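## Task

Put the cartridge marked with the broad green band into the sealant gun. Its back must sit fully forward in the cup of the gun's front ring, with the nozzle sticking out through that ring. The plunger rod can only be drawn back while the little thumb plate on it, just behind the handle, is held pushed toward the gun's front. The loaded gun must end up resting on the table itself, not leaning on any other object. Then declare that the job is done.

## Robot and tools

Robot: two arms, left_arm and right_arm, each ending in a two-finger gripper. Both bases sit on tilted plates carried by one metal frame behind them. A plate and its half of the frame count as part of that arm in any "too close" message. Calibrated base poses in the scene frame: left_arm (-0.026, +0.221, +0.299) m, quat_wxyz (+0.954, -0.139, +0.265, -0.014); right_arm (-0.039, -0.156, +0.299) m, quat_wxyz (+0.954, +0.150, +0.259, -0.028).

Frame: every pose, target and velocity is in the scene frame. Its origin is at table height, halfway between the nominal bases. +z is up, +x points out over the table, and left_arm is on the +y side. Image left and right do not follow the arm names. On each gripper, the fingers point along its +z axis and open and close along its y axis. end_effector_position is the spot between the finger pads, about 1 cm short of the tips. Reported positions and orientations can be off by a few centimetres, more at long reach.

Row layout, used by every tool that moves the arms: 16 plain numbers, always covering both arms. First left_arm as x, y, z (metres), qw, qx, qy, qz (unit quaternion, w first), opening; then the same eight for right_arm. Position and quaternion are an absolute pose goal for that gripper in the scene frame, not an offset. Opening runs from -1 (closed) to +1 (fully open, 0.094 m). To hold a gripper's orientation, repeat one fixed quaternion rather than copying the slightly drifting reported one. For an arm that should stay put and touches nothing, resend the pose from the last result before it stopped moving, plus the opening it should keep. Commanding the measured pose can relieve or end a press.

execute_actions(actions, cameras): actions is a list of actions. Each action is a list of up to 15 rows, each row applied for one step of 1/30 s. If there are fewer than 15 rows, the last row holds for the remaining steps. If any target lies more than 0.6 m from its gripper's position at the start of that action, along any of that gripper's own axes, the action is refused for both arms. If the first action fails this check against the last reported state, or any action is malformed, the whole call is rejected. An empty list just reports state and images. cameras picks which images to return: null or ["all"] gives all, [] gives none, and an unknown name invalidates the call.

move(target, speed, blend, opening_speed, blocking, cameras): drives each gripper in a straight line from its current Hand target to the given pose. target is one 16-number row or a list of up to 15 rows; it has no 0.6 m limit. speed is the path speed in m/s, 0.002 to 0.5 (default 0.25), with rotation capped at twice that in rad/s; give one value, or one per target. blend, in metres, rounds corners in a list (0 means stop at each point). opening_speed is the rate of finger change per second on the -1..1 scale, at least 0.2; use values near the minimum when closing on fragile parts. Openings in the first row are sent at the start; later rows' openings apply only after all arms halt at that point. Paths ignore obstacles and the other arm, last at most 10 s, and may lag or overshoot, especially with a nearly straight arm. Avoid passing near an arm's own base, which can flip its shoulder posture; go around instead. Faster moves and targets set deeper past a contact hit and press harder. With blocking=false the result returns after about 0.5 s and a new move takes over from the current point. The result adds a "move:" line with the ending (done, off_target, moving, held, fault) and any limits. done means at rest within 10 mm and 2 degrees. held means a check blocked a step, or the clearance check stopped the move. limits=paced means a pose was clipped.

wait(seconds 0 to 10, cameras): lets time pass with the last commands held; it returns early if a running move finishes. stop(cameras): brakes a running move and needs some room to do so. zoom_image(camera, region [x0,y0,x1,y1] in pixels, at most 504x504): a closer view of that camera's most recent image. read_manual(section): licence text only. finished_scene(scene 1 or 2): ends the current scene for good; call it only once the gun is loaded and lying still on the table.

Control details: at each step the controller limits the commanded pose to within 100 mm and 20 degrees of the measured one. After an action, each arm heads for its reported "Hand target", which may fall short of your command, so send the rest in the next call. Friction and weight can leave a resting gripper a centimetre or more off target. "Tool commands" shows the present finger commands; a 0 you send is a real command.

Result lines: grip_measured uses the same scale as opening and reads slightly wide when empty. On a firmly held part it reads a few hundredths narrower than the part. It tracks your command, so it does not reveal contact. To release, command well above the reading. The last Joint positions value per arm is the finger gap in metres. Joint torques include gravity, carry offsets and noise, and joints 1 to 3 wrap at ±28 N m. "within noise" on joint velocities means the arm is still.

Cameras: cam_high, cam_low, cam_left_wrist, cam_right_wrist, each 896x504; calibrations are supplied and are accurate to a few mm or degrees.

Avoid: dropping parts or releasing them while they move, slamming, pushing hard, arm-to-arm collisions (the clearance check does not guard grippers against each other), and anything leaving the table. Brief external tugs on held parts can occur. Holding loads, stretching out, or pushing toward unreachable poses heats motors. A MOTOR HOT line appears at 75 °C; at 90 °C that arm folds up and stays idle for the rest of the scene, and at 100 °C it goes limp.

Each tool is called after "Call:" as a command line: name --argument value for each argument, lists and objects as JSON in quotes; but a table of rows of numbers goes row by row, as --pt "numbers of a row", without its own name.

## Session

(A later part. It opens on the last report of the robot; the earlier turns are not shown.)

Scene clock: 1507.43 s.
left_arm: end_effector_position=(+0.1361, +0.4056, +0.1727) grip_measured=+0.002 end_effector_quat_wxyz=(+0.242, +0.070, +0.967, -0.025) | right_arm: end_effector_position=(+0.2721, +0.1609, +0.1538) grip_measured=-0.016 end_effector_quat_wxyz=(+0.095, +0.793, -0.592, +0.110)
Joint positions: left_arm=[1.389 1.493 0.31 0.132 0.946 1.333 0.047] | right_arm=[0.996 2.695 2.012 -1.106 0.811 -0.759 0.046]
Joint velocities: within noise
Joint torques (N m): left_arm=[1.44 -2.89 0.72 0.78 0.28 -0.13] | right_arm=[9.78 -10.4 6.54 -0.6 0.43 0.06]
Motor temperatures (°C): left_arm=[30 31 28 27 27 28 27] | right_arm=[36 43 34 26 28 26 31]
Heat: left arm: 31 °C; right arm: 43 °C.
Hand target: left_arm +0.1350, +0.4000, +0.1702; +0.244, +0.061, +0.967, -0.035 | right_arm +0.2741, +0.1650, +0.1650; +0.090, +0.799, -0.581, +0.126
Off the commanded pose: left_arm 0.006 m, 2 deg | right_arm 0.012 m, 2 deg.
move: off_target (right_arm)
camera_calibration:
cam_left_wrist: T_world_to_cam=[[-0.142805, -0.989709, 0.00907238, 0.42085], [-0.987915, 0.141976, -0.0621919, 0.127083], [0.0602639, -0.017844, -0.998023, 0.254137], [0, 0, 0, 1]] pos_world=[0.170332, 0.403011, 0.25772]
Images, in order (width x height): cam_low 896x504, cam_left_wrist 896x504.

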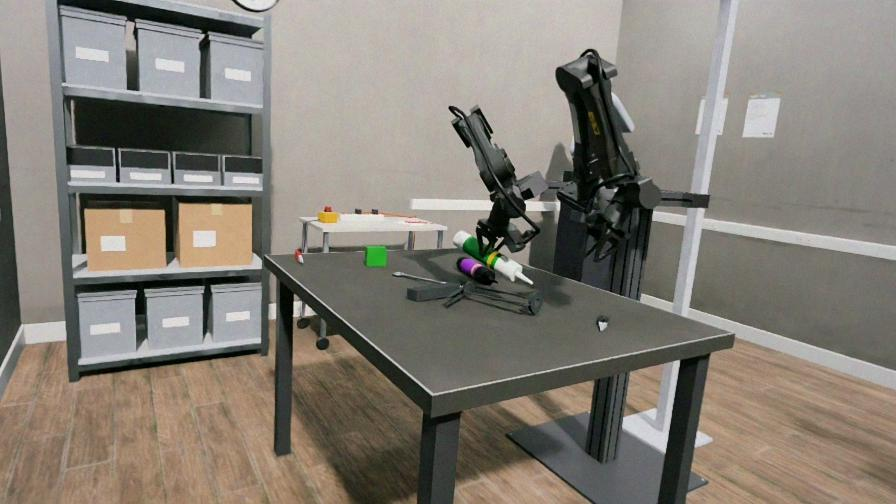

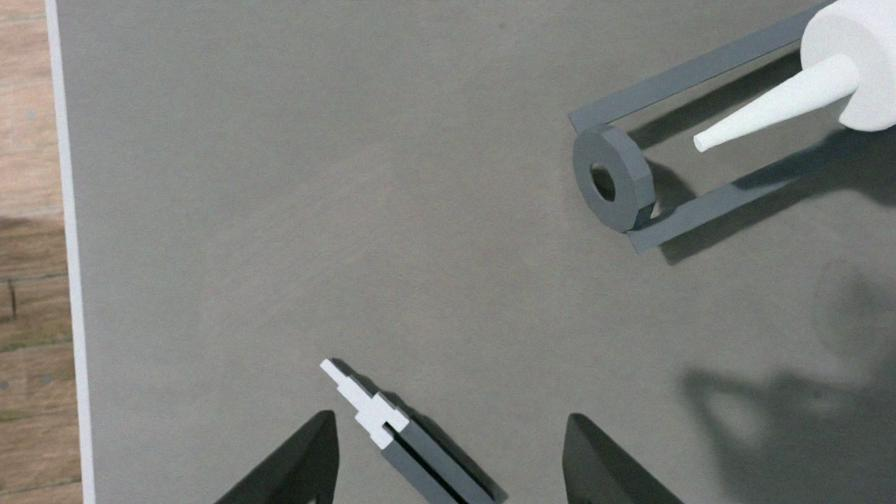

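Call:
move --target '[0.135, 0.40, 0.17, 0.244, 0.061, 0.967, -0.035, 0, 0.2850, 0.162, 0.118, -0.0905,-0.8056,0.5715,-0.1276, -0.2]' --speed 0.08 --cameras '["cam_left_wrist","cam_low"]'

Call:
zoom_image --camera "cam_low" --region '[400, 200, 600, 340]'

Call:
zoom_image --camera "cam_left_wrist" --region '[520, 0, 896, 300]'

Scene clock: 1545.00 s.
left_arm: end_effector_position=(+0.1361, +0.4057, +0.1727) grip_measured=+0.002 end_effector_quat_wxyz=(+0.243, +0.070, +0.967, -0.025) | right_arm: end_effector_position=(+0.2775, +0.1561, +0.1077) grip_measured=-0.016 end_effector_quat_wxyz=(+0.100, +0.801, -0.580, +0.110)
Joint positions: left_arm=[1.389 1.493 0.31 0.132 0.946 1.332 0.047] | right_arm=[0.928 2.767 2.013 -0.974 0.827 -0.879 0.046]
Joint velocities: within noise
Joint torques (N m): left_arm=[1.5 -2.92 0.77 0.8 0.26 -0.15] | right_arm=[9.42 -10.82 6.31 -0.33 0.47 -0.06]
Motor temperatures (°C): left_arm=[30 31 28 27 27 28 27] | right_arm=[36 40 33 27 28 26 31]
Heat: left arm: 31 °C; right arm: 40 °C.
Hand target: left_arm +0.1350, +0.4000, +0.1702; +0.244, +0.061, +0.967, -0.035 | right_arm +0.2848, +0.1620, +0.1182; +0.089, +0.806, -0.572, +0.127
Off the commanded pose: left_arm 0.006 m, 2 deg | right_arm 0.014 m, 2 deg.
move: off_target (right_arm)
camera_calibration:
cam_left_wrist: T_world_to_cam=[[-0.142641, -0.989734, 0.00891566, 0.420929], [-0.987934, 0.14182, -0.0622428, 0.127172], [0.0603394, -0.0176864, -0.998021, 0.254068], [0, 0, 0, 1]] pos_world=[0.170349, 0.403066, 0.257728]
Images, in order (width x height): cam_low 896x504, cam_left_wrist 896x504.

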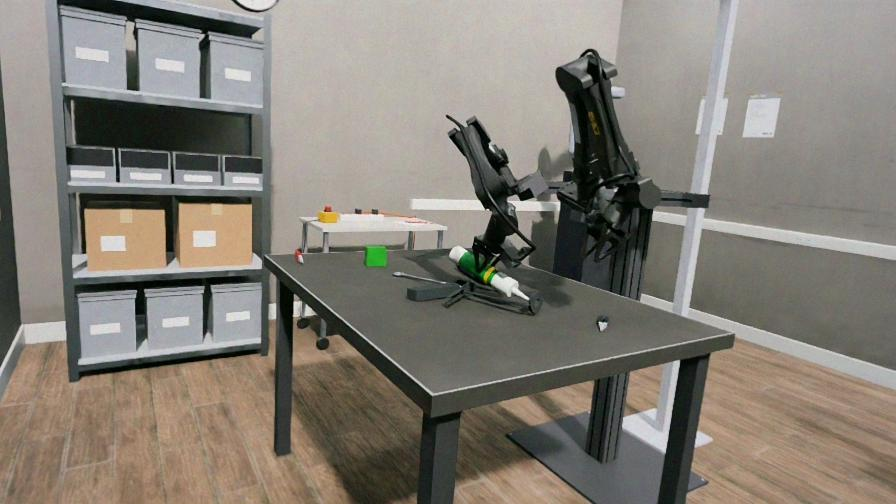

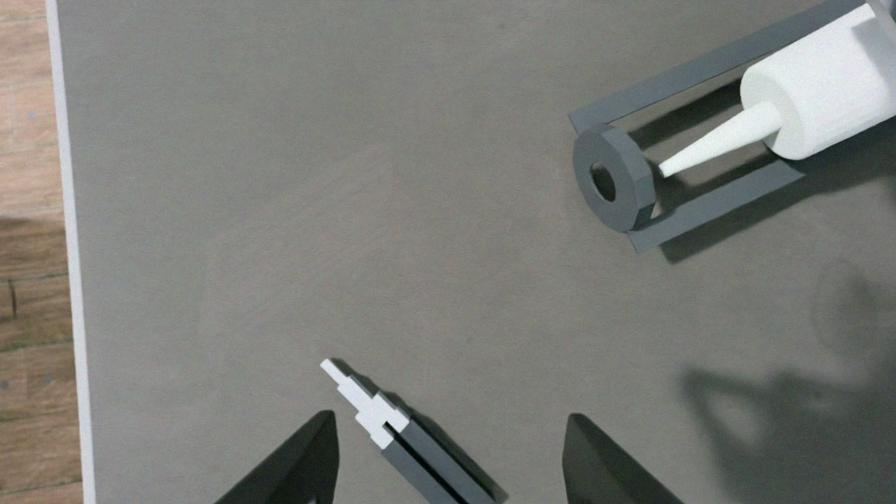

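Scaled by 2.520.

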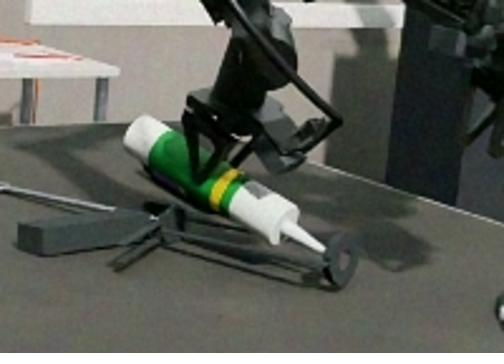

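Scaled by 1.340.

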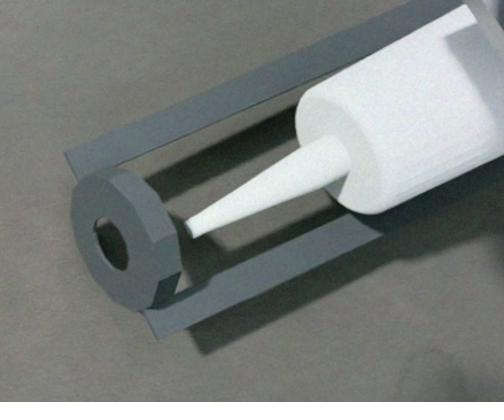

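Call:
move --target '[0.135, 0.40, 0.17, 0.244, 0.061, 0.967, -0.035, 0, 0.2935, 0.166, 0.102, -0.0905,-0.8056,0.5715,-0.1276, -0.2]' --speed 0.06 --cameras '["cam_left_wrist","cam_low"]'

Call:
zoom_image --camera "cam_low" --region '[430, 230, 570, 330]'

Call:
zoom_image --camera "cam_left_wrist" --region '[520, 0, 896, 300]'

Scene clock: 1582.13 s.
left_arm: end_effector_position=(+0.1361, +0.4058, +0.1727) grip_measured=+0.002 end_effector_quat_wxyz=(+0.243, +0.070, +0.967, -0.025) | right_arm: end_effector_position=(+0.2864, +0.1617, +0.0929) grip_measured=-0.016 end_effector_quat_wxyz=(+0.096, +0.802, -0.579, +0.109)
Joint positions: left_arm=[1.389 1.493 0.31 0.133 0.946 1.332 0.047] | right_arm=[0.906 2.822 2.09 -0.962 0.829 -0.92 0.046]
Joint velocities: within noise
Joint torques (N m): left_arm=[1.48 -3.07 0.68 0.79 0.28 -0.13] | right_arm=[9.28 -10.84 6.37 -0.33 0.51 -0.02]
Motor temperatures (°C): left_arm=[30 31 28 27 27 28 27] | right_arm=[36 39 33 27 28 26 31]
Heat: left arm: 31 °C; right arm: 39 °C.
Hand target: left_arm +0.1350, +0.4000, +0.1702; +0.244, +0.061, +0.967, -0.035 | right_arm +0.2932, +0.1660, +0.1021; +0.089, +0.806, -0.571, +0.127
Off the commanded pose: left_arm 0.006 m, 2 deg | right_arm 0.012 m, 2 deg.
move: off_target (right_arm)
camera_calibration:
cam_left_wrist: T_world_to_cam=[[-0.142809, -0.989713, 0.00857865, 0.421067], [-0.987903, 0.142008, -0.0622994, 0.127116], [0.0604403, -0.0173718, -0.998021, 0.253933], [0, 0, 0, 1]] pos_world=[0.170363, 0.403095, 0.257737]
Images, in order (width x height): cam_low 896x504, cam_left_wrist 896x504.

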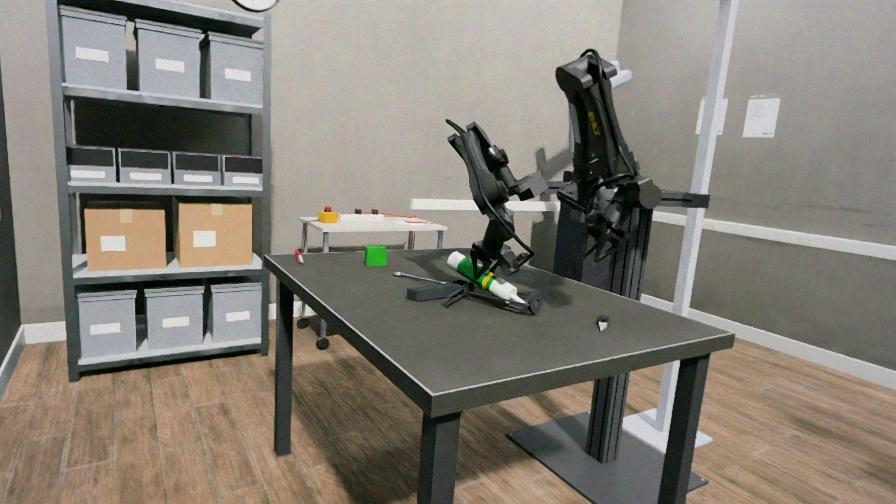

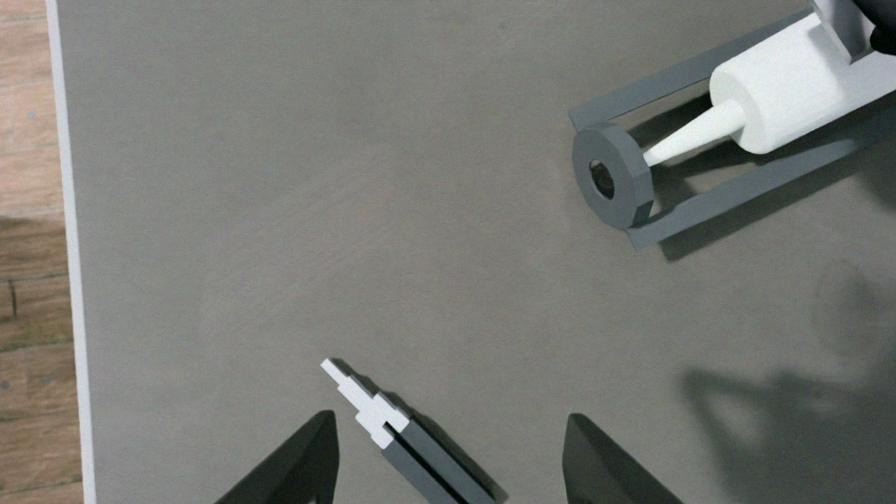

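Scaled by 3.600.

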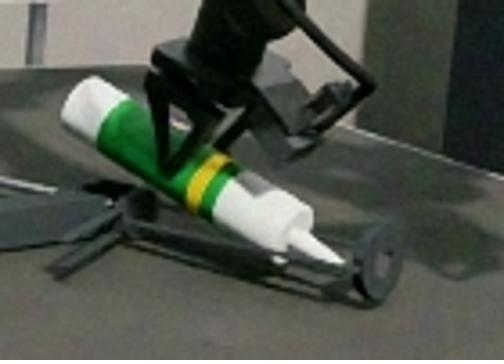

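Scaled by 1.340.

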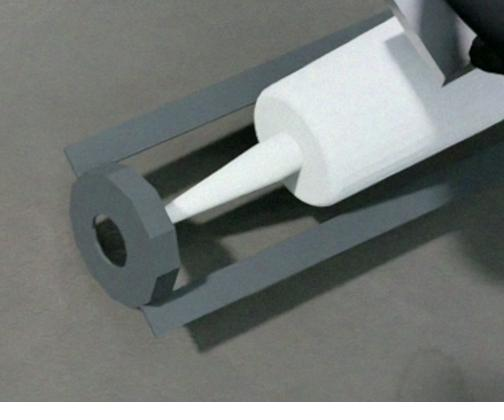

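Call:
move --target '[0.135, 0.40, 0.17, 0.244, 0.061, 0.967, -0.035, 0, 0.2848, 0.1934, 0.0935, -0.0905,-0.8056,0.5715,-0.1276, -0.2]' --speed 0.05 --cameras '["cam_left_wrist","cam_low"]'

Call:
zoom_image --camera "cam_low" --region '[430, 230, 570, 330]'

Call:
zoom_image --camera "cam_left_wrist" --region '[520, 0, 896, 300]'

Scene clock: 1605.00 s.
left_arm: end_effector_position=(+0.1361, +0.4058, +0.1728) grip_measured=+0.002 end_effector_quat_wxyz=(+0.243, +0.070, +0.967, -0.025) | right_arm: end_effector_position=(+0.2886, +0.1797, +0.0766) grip_measured=-0.016 end_effector_quat_wxyz=(+0.099, +0.795, -0.588, +0.112)
Joint positions: left_arm=[1.389 1.493 0.31 0.133 0.946 1.332 0.047] | right_arm=[0.906 2.969 2.322 -1.058 0.831 -0.891 0.046]
Joint velocities: within noise
Joint torques (N m): left_arm=[1.4 -2.81 0.75 0.77 0.26 -0.15] | right_arm=[12.16 -10.8 6.64 -0.49 0.43 0.11]
Motor temperatures (°C): left_arm=[30 31 28 27 27 28 27] | right_arm=[36 41 33 27 28 26 31]
Heat: left arm: 31 °C; right arm: 41 °C.
Hand target: left_arm +0.1351, +0.4000, +0.1702; +0.244, +0.061, +0.967, -0.035 | right_arm +0.2847, +0.1932, +0.0933; +0.087, +0.806, -0.571, +0.127
Off the commanded pose: left_arm 0.007 m, 2 deg | right_arm 0.022 m, 3 deg.
move: off_target (right_arm)
camera_calibration:
cam_left_wrist: T_world_to_cam=[[-0.142978, -0.989692, 0.00824163, 0.421204], [-0.987873, 0.142196, -0.0623559, 0.12706], [0.0605412, -0.0170572, -0.99802, 0.253797], [0, 0, 0, 1]] pos_world=[0.170377, 0.403123, 0.257746]
Images, in order (width x height): cam_low 896x504, cam_left_wrist 896x504.

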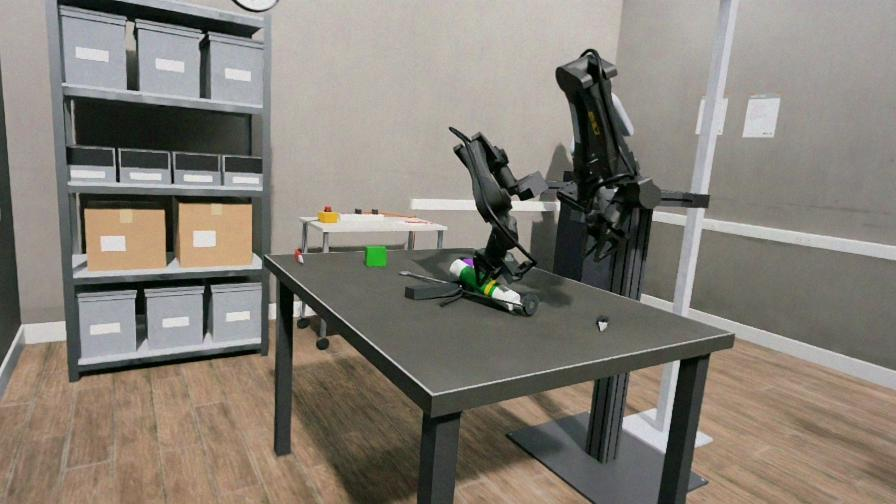

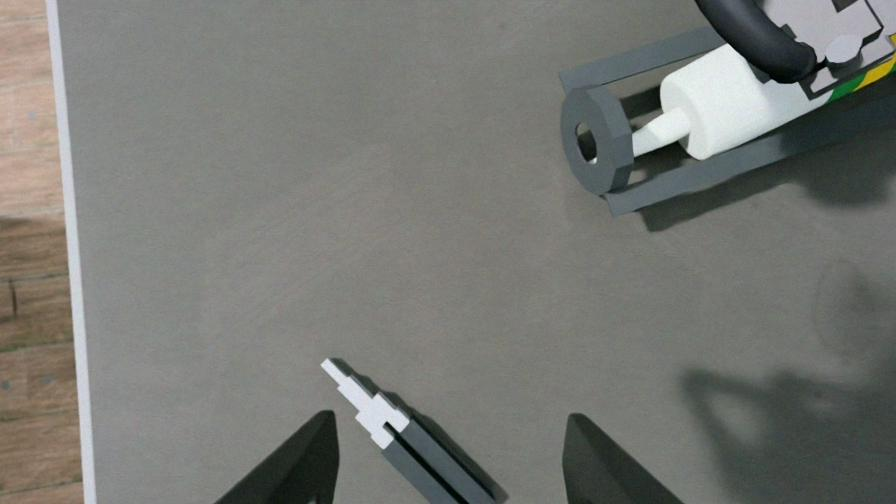

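Scaled by 3.600.

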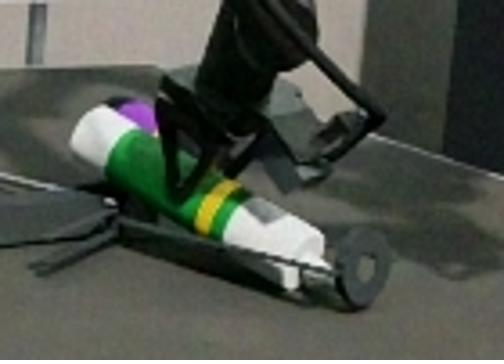

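Scaled by 1.340.

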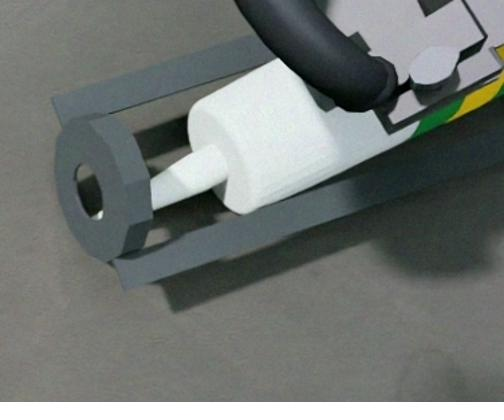

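Call:
move --pt "0.135 0.40 0.17 0.244 0.061 0.967 -0.035 0 0.292 0.165 0.105 -0.0905 -0.8056 0.5715 -0.1276 -0.2" --pt "0.135 0.40 0.17 0.244 0.061 0.967 -0.035 0 0.288 0.153 0.110 -0.0965 -0.7772 0.6094 -0.1231 -0.2" --speed 0.05 --cameras '["cam_left_wrist","cam_low"]'

Call:
zoom_image --camera "cam_low" --region '[430, 230, 570, 330]'

Call:
zoom_image --camera "cam_left_wrist" --region '[520, 0, 896, 300]'

Scene clock: 1646.93 s.
left_arm: end_effector_position=(+0.1361, +0.4058, +0.1728) grip_measured=+0.002 end_effector_quat_wxyz=(+0.243, +0.070, +0.967, -0.025) | right_arm: end_effector_position=(+0.2696, +0.1530, +0.0820) grip_measured=-0.017 end_effector_quat_wxyz=(+0.113, +0.781, -0.604, +0.115)
Joint positions: left_arm=[1.389 1.493 0.31 0.133 0.946 1.332 0.047] | right_arm=[0.904 2.841 2.055 -0.966 0.831 -0.817 0.046]
Joint velocities: within noise
Joint torques (N m): left_arm=[1.47 -2.91 0.75 0.78 0.26 -0.11] | right_arm=[8.95 -16.18 2.77 -0.5 0.29 0.12]
Motor temperatures (°C): left_arm=[30 31 28 27 27 28 27] | right_arm=[39 41 33 27 28 26 32]
Heat: left arm: 31 °C; right arm: 41 °C.
Hand target: left_arm +0.1350, +0.4000, +0.1702; +0.244, +0.061, +0.967, -0.035 | right_arm +0.2875, +0.1532, +0.1087; +0.097, +0.777, -0.609, +0.123
Off the commanded pose: left_arm 0.007 m, 2 deg | right_arm 0.034 m, 2 deg.
move: off_target (right_arm)
camera_calibration:
cam_left_wrist: T_world_to_cam=[[-0.142978, -0.989692, 0.00824163, 0.421204], [-0.987873, 0.142196, -0.0623559, 0.12706], [0.0605412, -0.0170572, -0.99802, 0.253797], [0, 0, 0, 1]] pos_world=[0.170377, 0.403123, 0.257746]
Images, in order (width x height): cam_low 896x504, cam_left_wrist 896x504.

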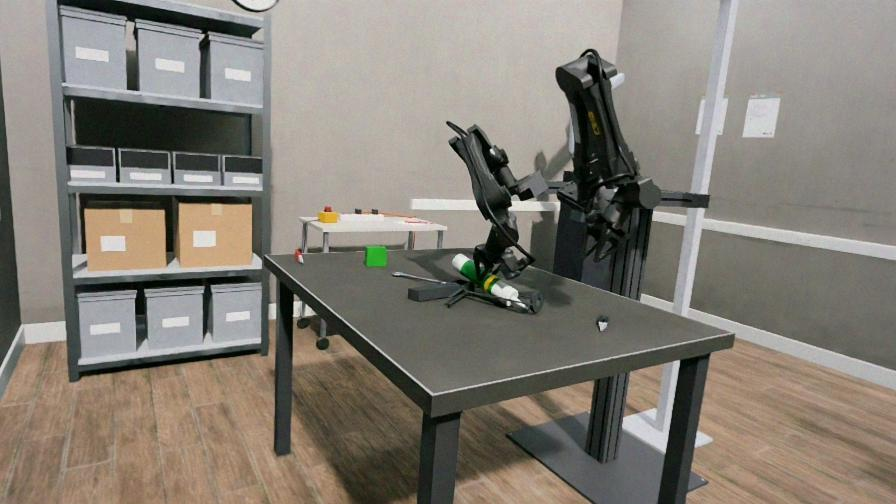

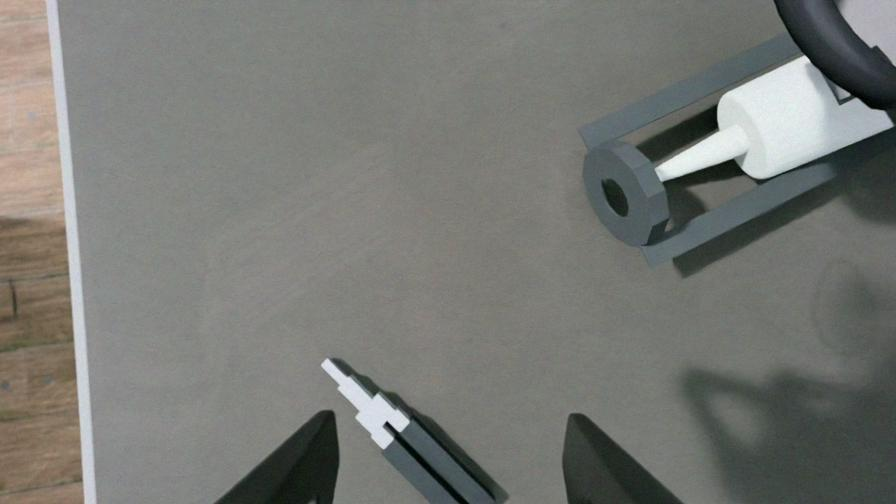

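Scaled by 3.600.

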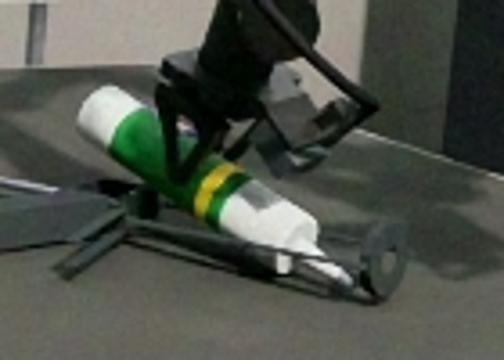

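Scaled by 1.340.

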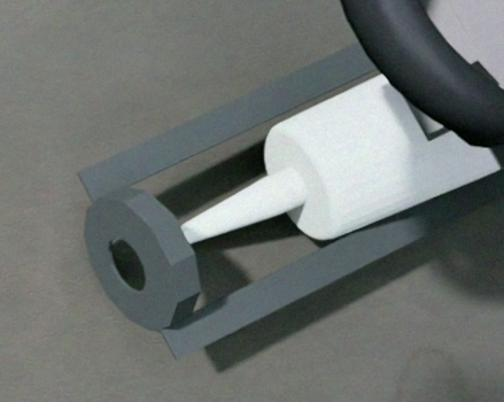

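Call:
execute_actions --actions '[]'

Scene clock: 1693.17 s.
left_arm: end_effector_position=(+0.1361, +0.4058, +0.1728) grip_measured=+0.002 end_effector_quat_wxyz=(+0.243, +0.070, +0.967, -0.025) | right_arm: end_effector_position=(+0.2694, +0.1529, +0.0819) grip_measured=-0.017 end_effector_quat_wxyz=(+0.113, +0.781, -0.604, +0.115)
Joint positions: left_arm=[1.389 1.493 0.31 0.133 0.946 1.332 0.047] | right_arm=[0.904 2.841 2.054 -0.966 0.831 -0.817 0.046]
Joint velocities: within noise
Joint torques (N m): left_arm=[1.35 -2.89 0.76 0.76 0.31 -0.15] | right_arm=[8.88 -16.25 2.8 -0.52 0.26 0.07]
Motor temperatures (°C): left_arm=[30 31 28 27 27 28 27] | right_arm=[37 49 32 27 28 26 32]
Heat: left arm: 31 °C; right arm: 49 °C.
Hand target: left_arm +0.1350, +0.4000, +0.1702; +0.244, +0.061, +0.967, -0.035 | right_arm +0.2875, +0.1532, +0.1087; +0.097, +0.777, -0.609, +0.123
Tool commands: left_gripper/opening=+0.0 right_gripper/opening=-0.2
Off the commanded pose: left_arm 0.007 m, 2 deg | right_arm 0.034 m, 2 deg.
camera_calibration:
cam_left_wrist: T_world_to_cam=[[-0.142978, -0.989692, 0.00824163, 0.421204], [-0.987873, 0.142196, -0.0623559, 0.12706], [0.0605412, -0.0170572, -0.99802, 0.253797], [0, 0, 0, 1]] pos_world=[0.170377, 0.403123, 0.257746]
cam_right_wrist: T_world_to_cam=[[0.970502, 0.238924, -0.0322779, -0.295439], [0.194315, -0.695899, 0.691351, 0.0354232], [0.142719, -0.67723, -0.721797, 0.211439], [0, 0, 0, 1]] pos_world=[0.249664, 0.238431, 0.11859]

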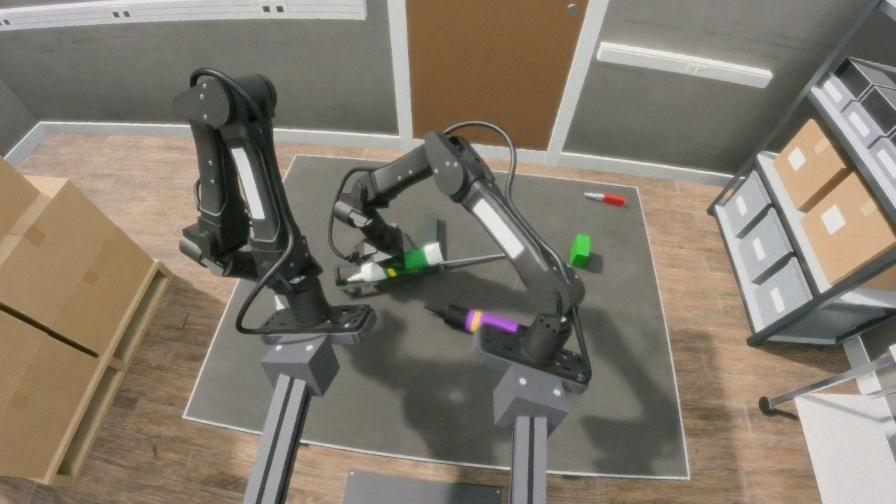

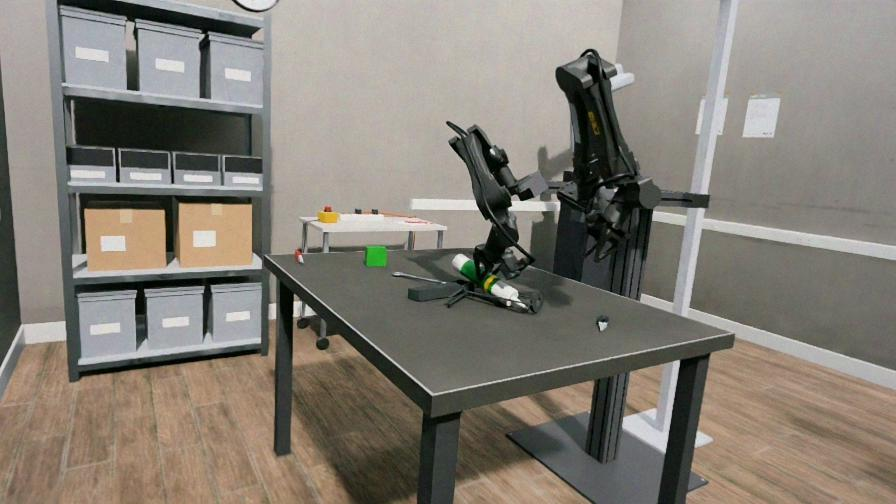

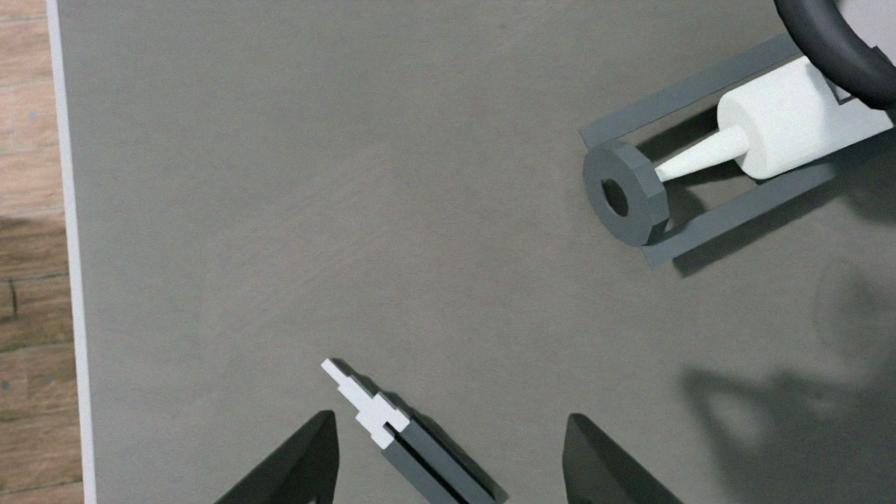

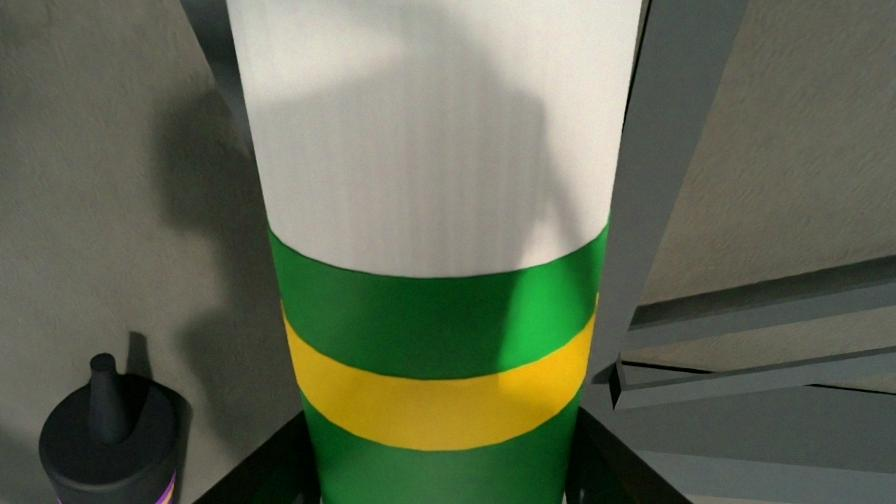

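Call:
zoom_image --camera "cam_left_wrist" --region '[520, 30, 896, 300]'

Call:
zoom_image --camera "cam_low" --region '[400, 220, 580, 340]'

Scaled by 1.340.

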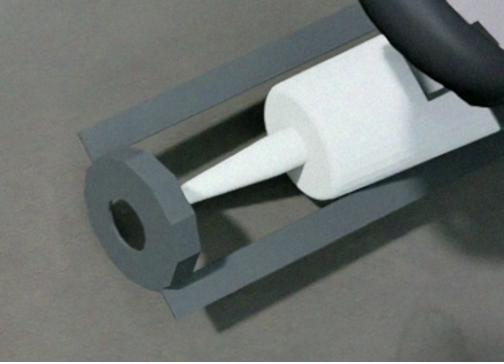

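Scaled by 2.800.

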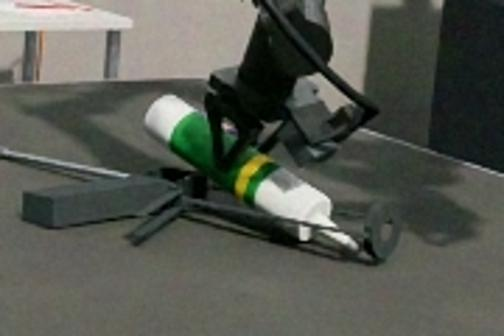

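Call:
move --target '[0.135, 0.40, 0.17, 0.244, 0.061, 0.967, -0.035, 0, 0.288, 0.151, 0.122, -0.0965, -0.7772, 0.6094, -0.1231, -0.2]' --speed 0.06

Call:
zoom_image --camera "cam_left_wrist" --region '[520, 30, 896, 300]'

Scene clock: 1723.17 s.
left_arm: end_effector_position=(+0.1362, +0.4059, +0.1728) grip_measured=+0.002 end_effector_quat_wxyz=(+0.243, +0.070, +0.967, -0.025) | right_arm: end_effector_position=(+0.2736, +0.1490, +0.0910) grip_measured=-0.017 end_effector_quat_wxyz=(+0.113, +0.776, -0.610, +0.114)
Joint positions: left_arm=[1.389 1.493 0.31 0.133 0.946 1.332 0.047] | right_arm=[0.904 2.809 2.036 -0.981 0.828 -0.802 0.046]
Joint velocities: within noise
Joint torques (N m): left_arm=[1.32 -2.95 0.68 0.77 0.27 -0.12] | right_arm=[9.87 -16.16 2.84 -0.61 0.29 0.11]
Motor temperatures (°C): left_arm=[29 30 28 27 27 28 27] | right_arm=[37 50 32 27 28 26 32]
Heat: left arm: 30 °C; right arm: 50 °C.
Hand target: left_arm +0.1351, +0.4000, +0.1702; +0.244, +0.061, +0.967, -0.035 | right_arm +0.2876, +0.1513, +0.1204; +0.096, +0.777, -0.609, +0.123
Off the commanded pose: left_arm 0.007 m, 2 deg | right_arm 0.034 m, 2 deg.
move: off_target (right_arm)
camera_calibration:
cam_left_wrist: T_world_to_cam=[[-0.143147, -0.98967, 0.0079046, 0.421341], [-0.987842, 0.142384, -0.0624124, 0.127004], [0.0606422, -0.0167426, -0.998019, 0.253662], [0, 0, 0, 1]] pos_world=[0.170391, 0.403152, 0.257755]
cam_right_wrist: T_world_to_cam=[[0.973781, 0.225445, -0.0304067, -0.297304], [0.183474, -0.699314, 0.690867, 0.0291208], [0.134489, -0.678332, -0.722342, 0.21714], [0, 0, 0, 1]] pos_world=[0.254963, 0.234683, 0.127691]

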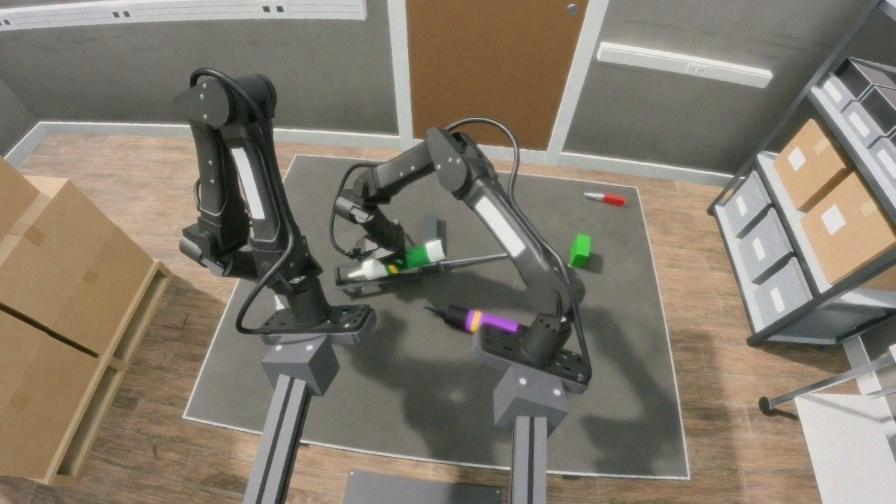

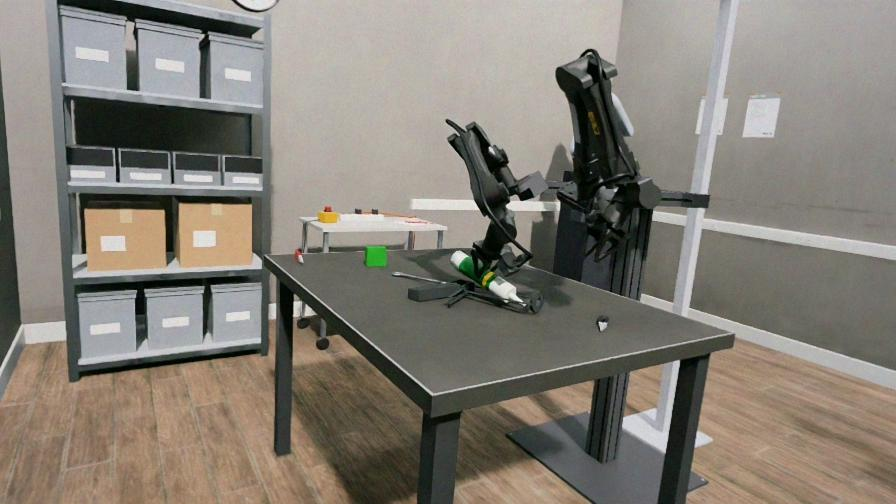

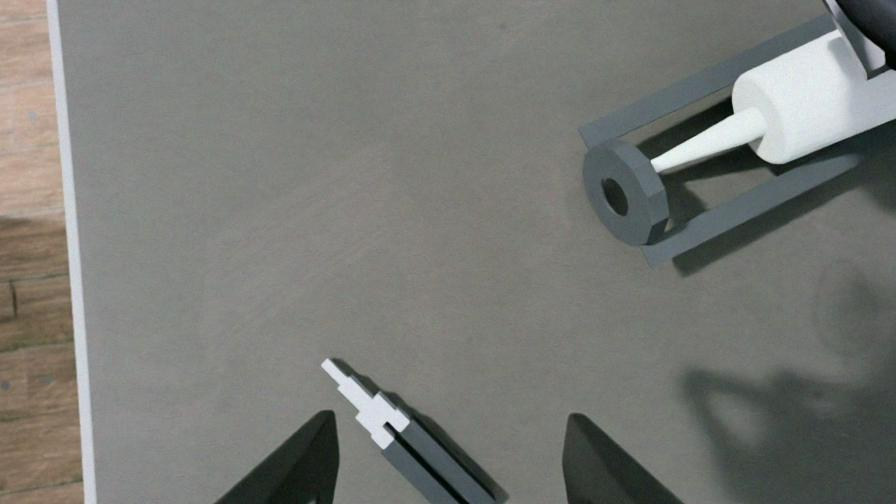

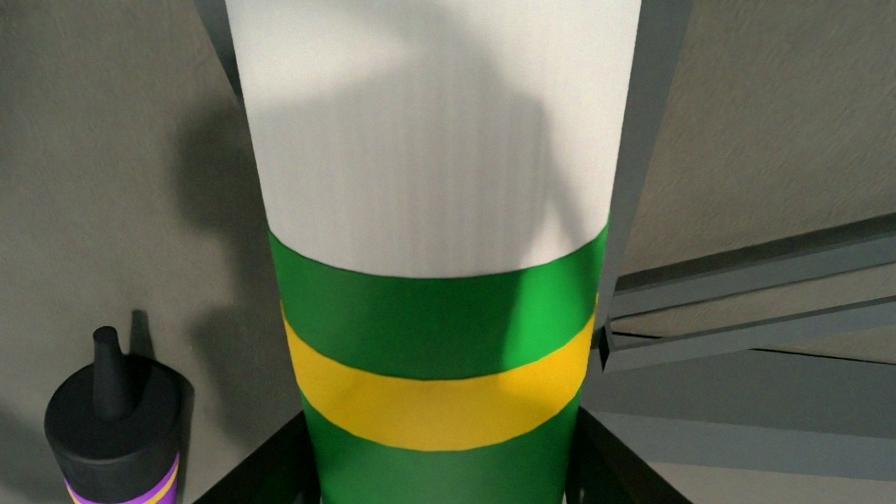

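Scaled by 1.340.

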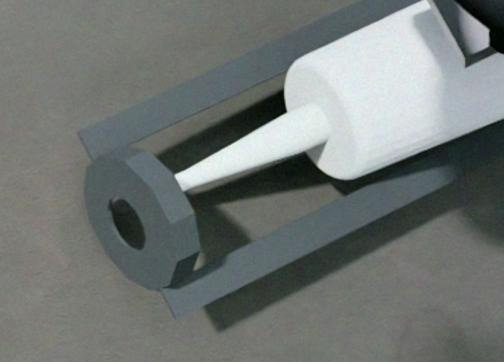

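Call:
move --target '[0.135, 0.40, 0.17, 0.244, 0.061, 0.967, -0.035, 0, 0.291, 0.153, 0.125, -0.0905, -0.8056, 0.5715, -0.1276, -0.2]' --speed 0.06 --cameras '["cam_left_wrist","cam_low"]'

Call:
zoom_image --camera "cam_left_wrist" --region '[520, 30, 896, 300]'

Scene clock: 1751.50 s.
left_arm: end_effector_position=(+0.1362, +0.4059, +0.1728) grip_measured=+0.002 end_effector_quat_wxyz=(+0.243, +0.070, +0.967, -0.025) | right_arm: end_effector_position=(+0.2747, +0.1478, +0.0926) grip_measured=-0.017 end_effector_quat_wxyz=(+0.113, +0.801, -0.578, +0.111)
Joint positions: left_arm=[1.389 1.493 0.31 0.133 0.946 1.332 0.047] | right_arm=[0.904 2.793 2.011 -0.961 0.831 -0.89 0.046]
Joint velocities: within noise
Joint torques (N m): left_arm=[1.44 -2.96 0.75 0.76 0.29 -0.16] | right_arm=[10.44 -16.02 2.7 -0.43 0.46 -0.13]
Motor temperatures (°C): left_arm=[29 30 28 27 27 28 27] | right_arm=[38 61 32 28 28 26 32]
Heat: left arm: 30 °C; right arm: 61 °C.
Hand target: left_arm +0.1351, +0.4000, +0.1702; +0.244, +0.061, +0.967, -0.035 | right_arm +0.2905, +0.1532, +0.1236; +0.091, +0.805, -0.572, +0.128
Off the commanded pose: left_arm 0.007 m, 2 deg | right_arm 0.037 m, 3 deg.
move: off_target (right_arm)
camera_calibration:
cam_left_wrist: T_world_to_cam=[[-0.143147, -0.98967, 0.0079046, 0.421341], [-0.987842, 0.142384, -0.0624124, 0.127004], [0.0606422, -0.0167426, -0.998019, 0.253662], [0, 0, 0, 1]] pos_world=[0.170391, 0.403152, 0.257755]
Images, in order (width x height): cam_low 896x504, cam_left_wrist 896x504.

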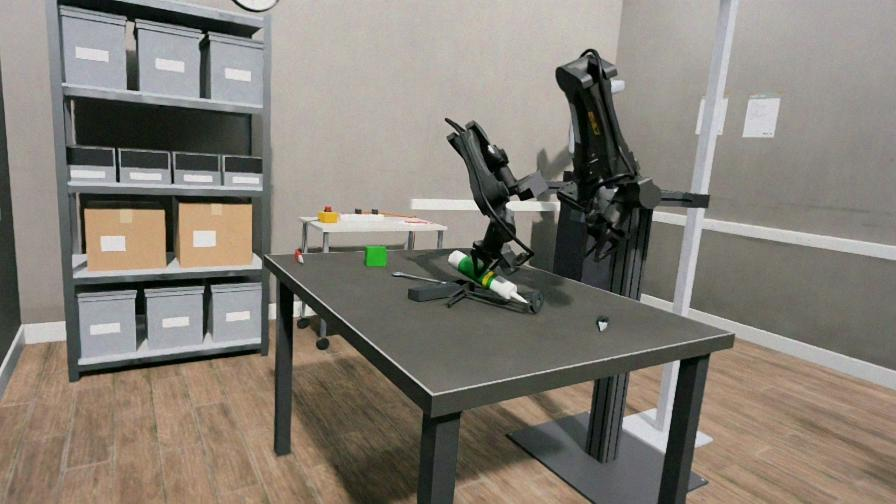

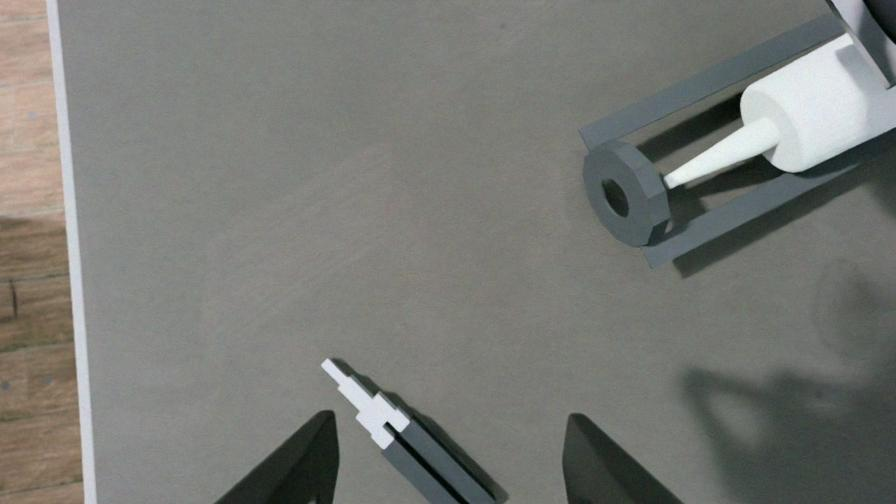

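Scaled by 1.340.

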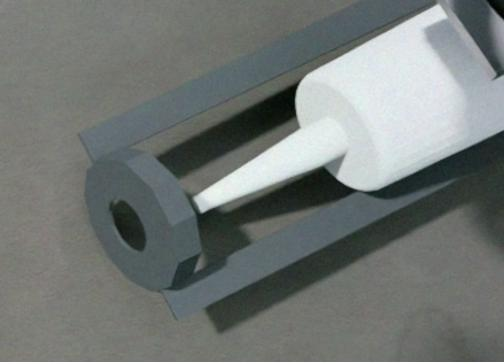

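Call:
move --target '[0.135, 0.40, 0.17, 0.244, 0.061, 0.967, -0.035, 0, 0.284, 0.176, 0.1175, -0.0925, -0.796, 0.5847, -0.126, -0.2]' --speed 0.06 --cameras '["cam_left_wrist","cam_low"]'

Call:
zoom_image --camera "cam_left_wrist" --region '[520, 30, 896, 300]'

Scene clock: 1769.10 s.
left_arm: end_effector_position=(+0.1362, +0.4059, +0.1728) grip_measured=+0.002 end_effector_quat_wxyz=(+0.243, +0.070, +0.967, -0.025) | right_arm: end_effector_position=(+0.2871, +0.1599, +0.0991) grip_measured=-0.017 end_effector_quat_wxyz=(+0.106, +0.785, -0.599, +0.114)
Joint positions: left_arm=[1.389 1.493 0.31 0.133 0.946 1.332 0.047] | right_arm=[0.911 2.839 2.145 -1.043 0.831 -0.836 0.046]
Joint velocities: within noise
Joint torques (N m): left_arm=[1.48 -3.03 0.75 0.77 0.27 -0.14] | right_arm=[12.26 -10.91 6.65 -0.53 0.35 0.1]
Motor temperatures (°C): left_arm=[29 30 28 27 27 28 27] | right_arm=[39 62 32 28 28 26 32]
Heat: left arm: 30 °C; right arm: 62 °C.
Hand target: left_arm +0.1350, +0.4000, +0.1702; +0.244, +0.061, +0.967, -0.035 | right_arm +0.2839, +0.1757, +0.1173; +0.090, +0.796, -0.585, +0.126
Off the commanded pose: left_arm 0.007 m, 2 deg | right_arm 0.025 m, 3 deg.
move: off_target (right_arm)
camera_calibration:
cam_left_wrist: T_world_to_cam=[[-0.143147, -0.98967, 0.0079046, 0.421341], [-0.987842, 0.142384, -0.0624124, 0.127004], [0.0606422, -0.0167426, -0.998019, 0.253662], [0, 0, 0, 1]] pos_world=[0.170391, 0.403152, 0.257755]
Images, in order (width x height): cam_low 896x504, cam_left_wrist 896x504.

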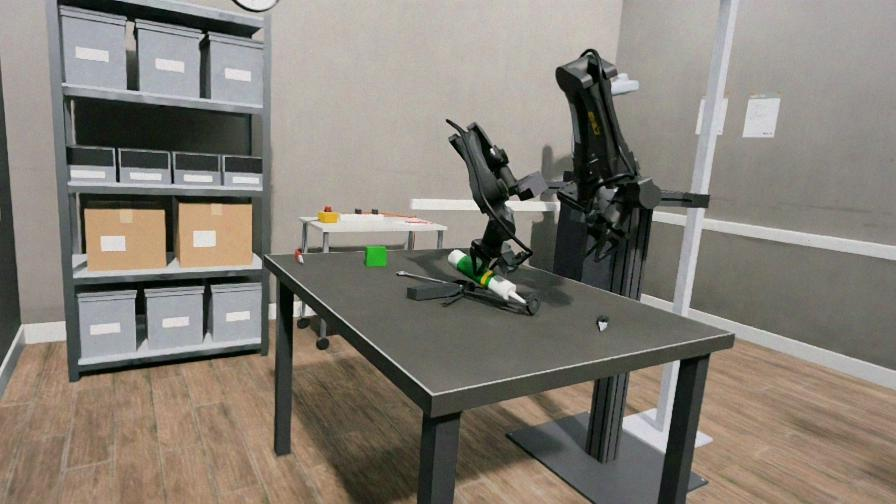

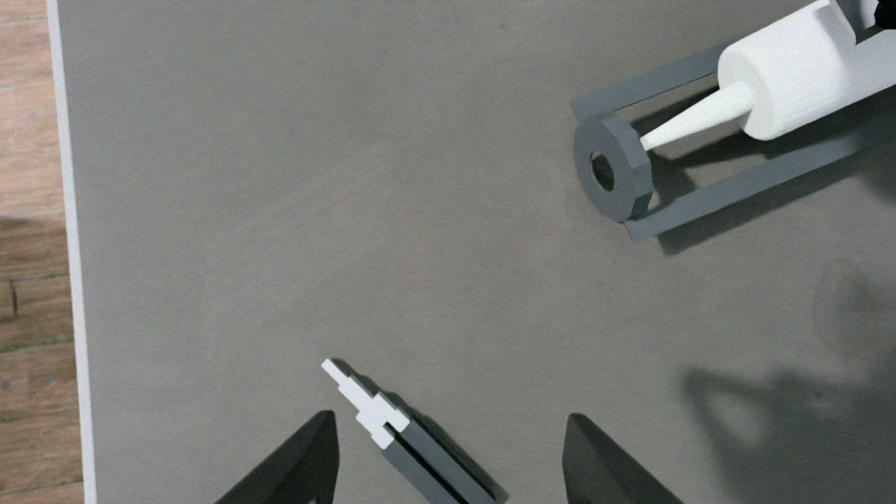

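Scaled by 1.340.

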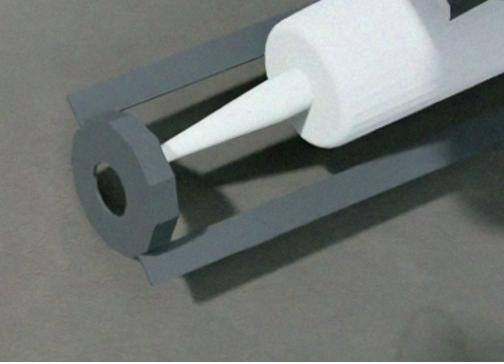

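Call:
zoom_image --camera "cam_low" --region '[480, 260, 560, 330]'

Call:
zoom_image --camera "cam_left_wrist" --region '[550, 80, 700, 250]'

Scaled by 6.300.

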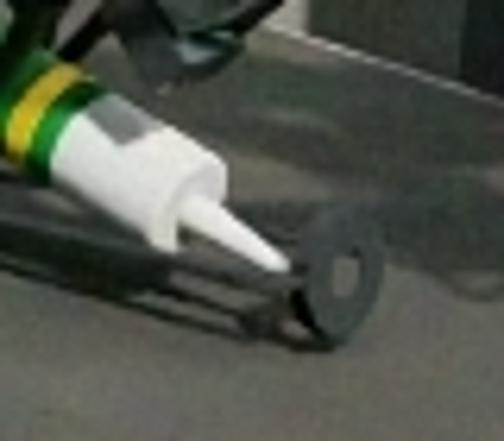

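Scaled by 2.965.

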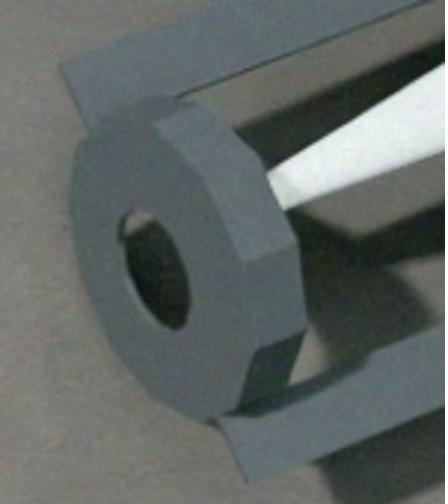

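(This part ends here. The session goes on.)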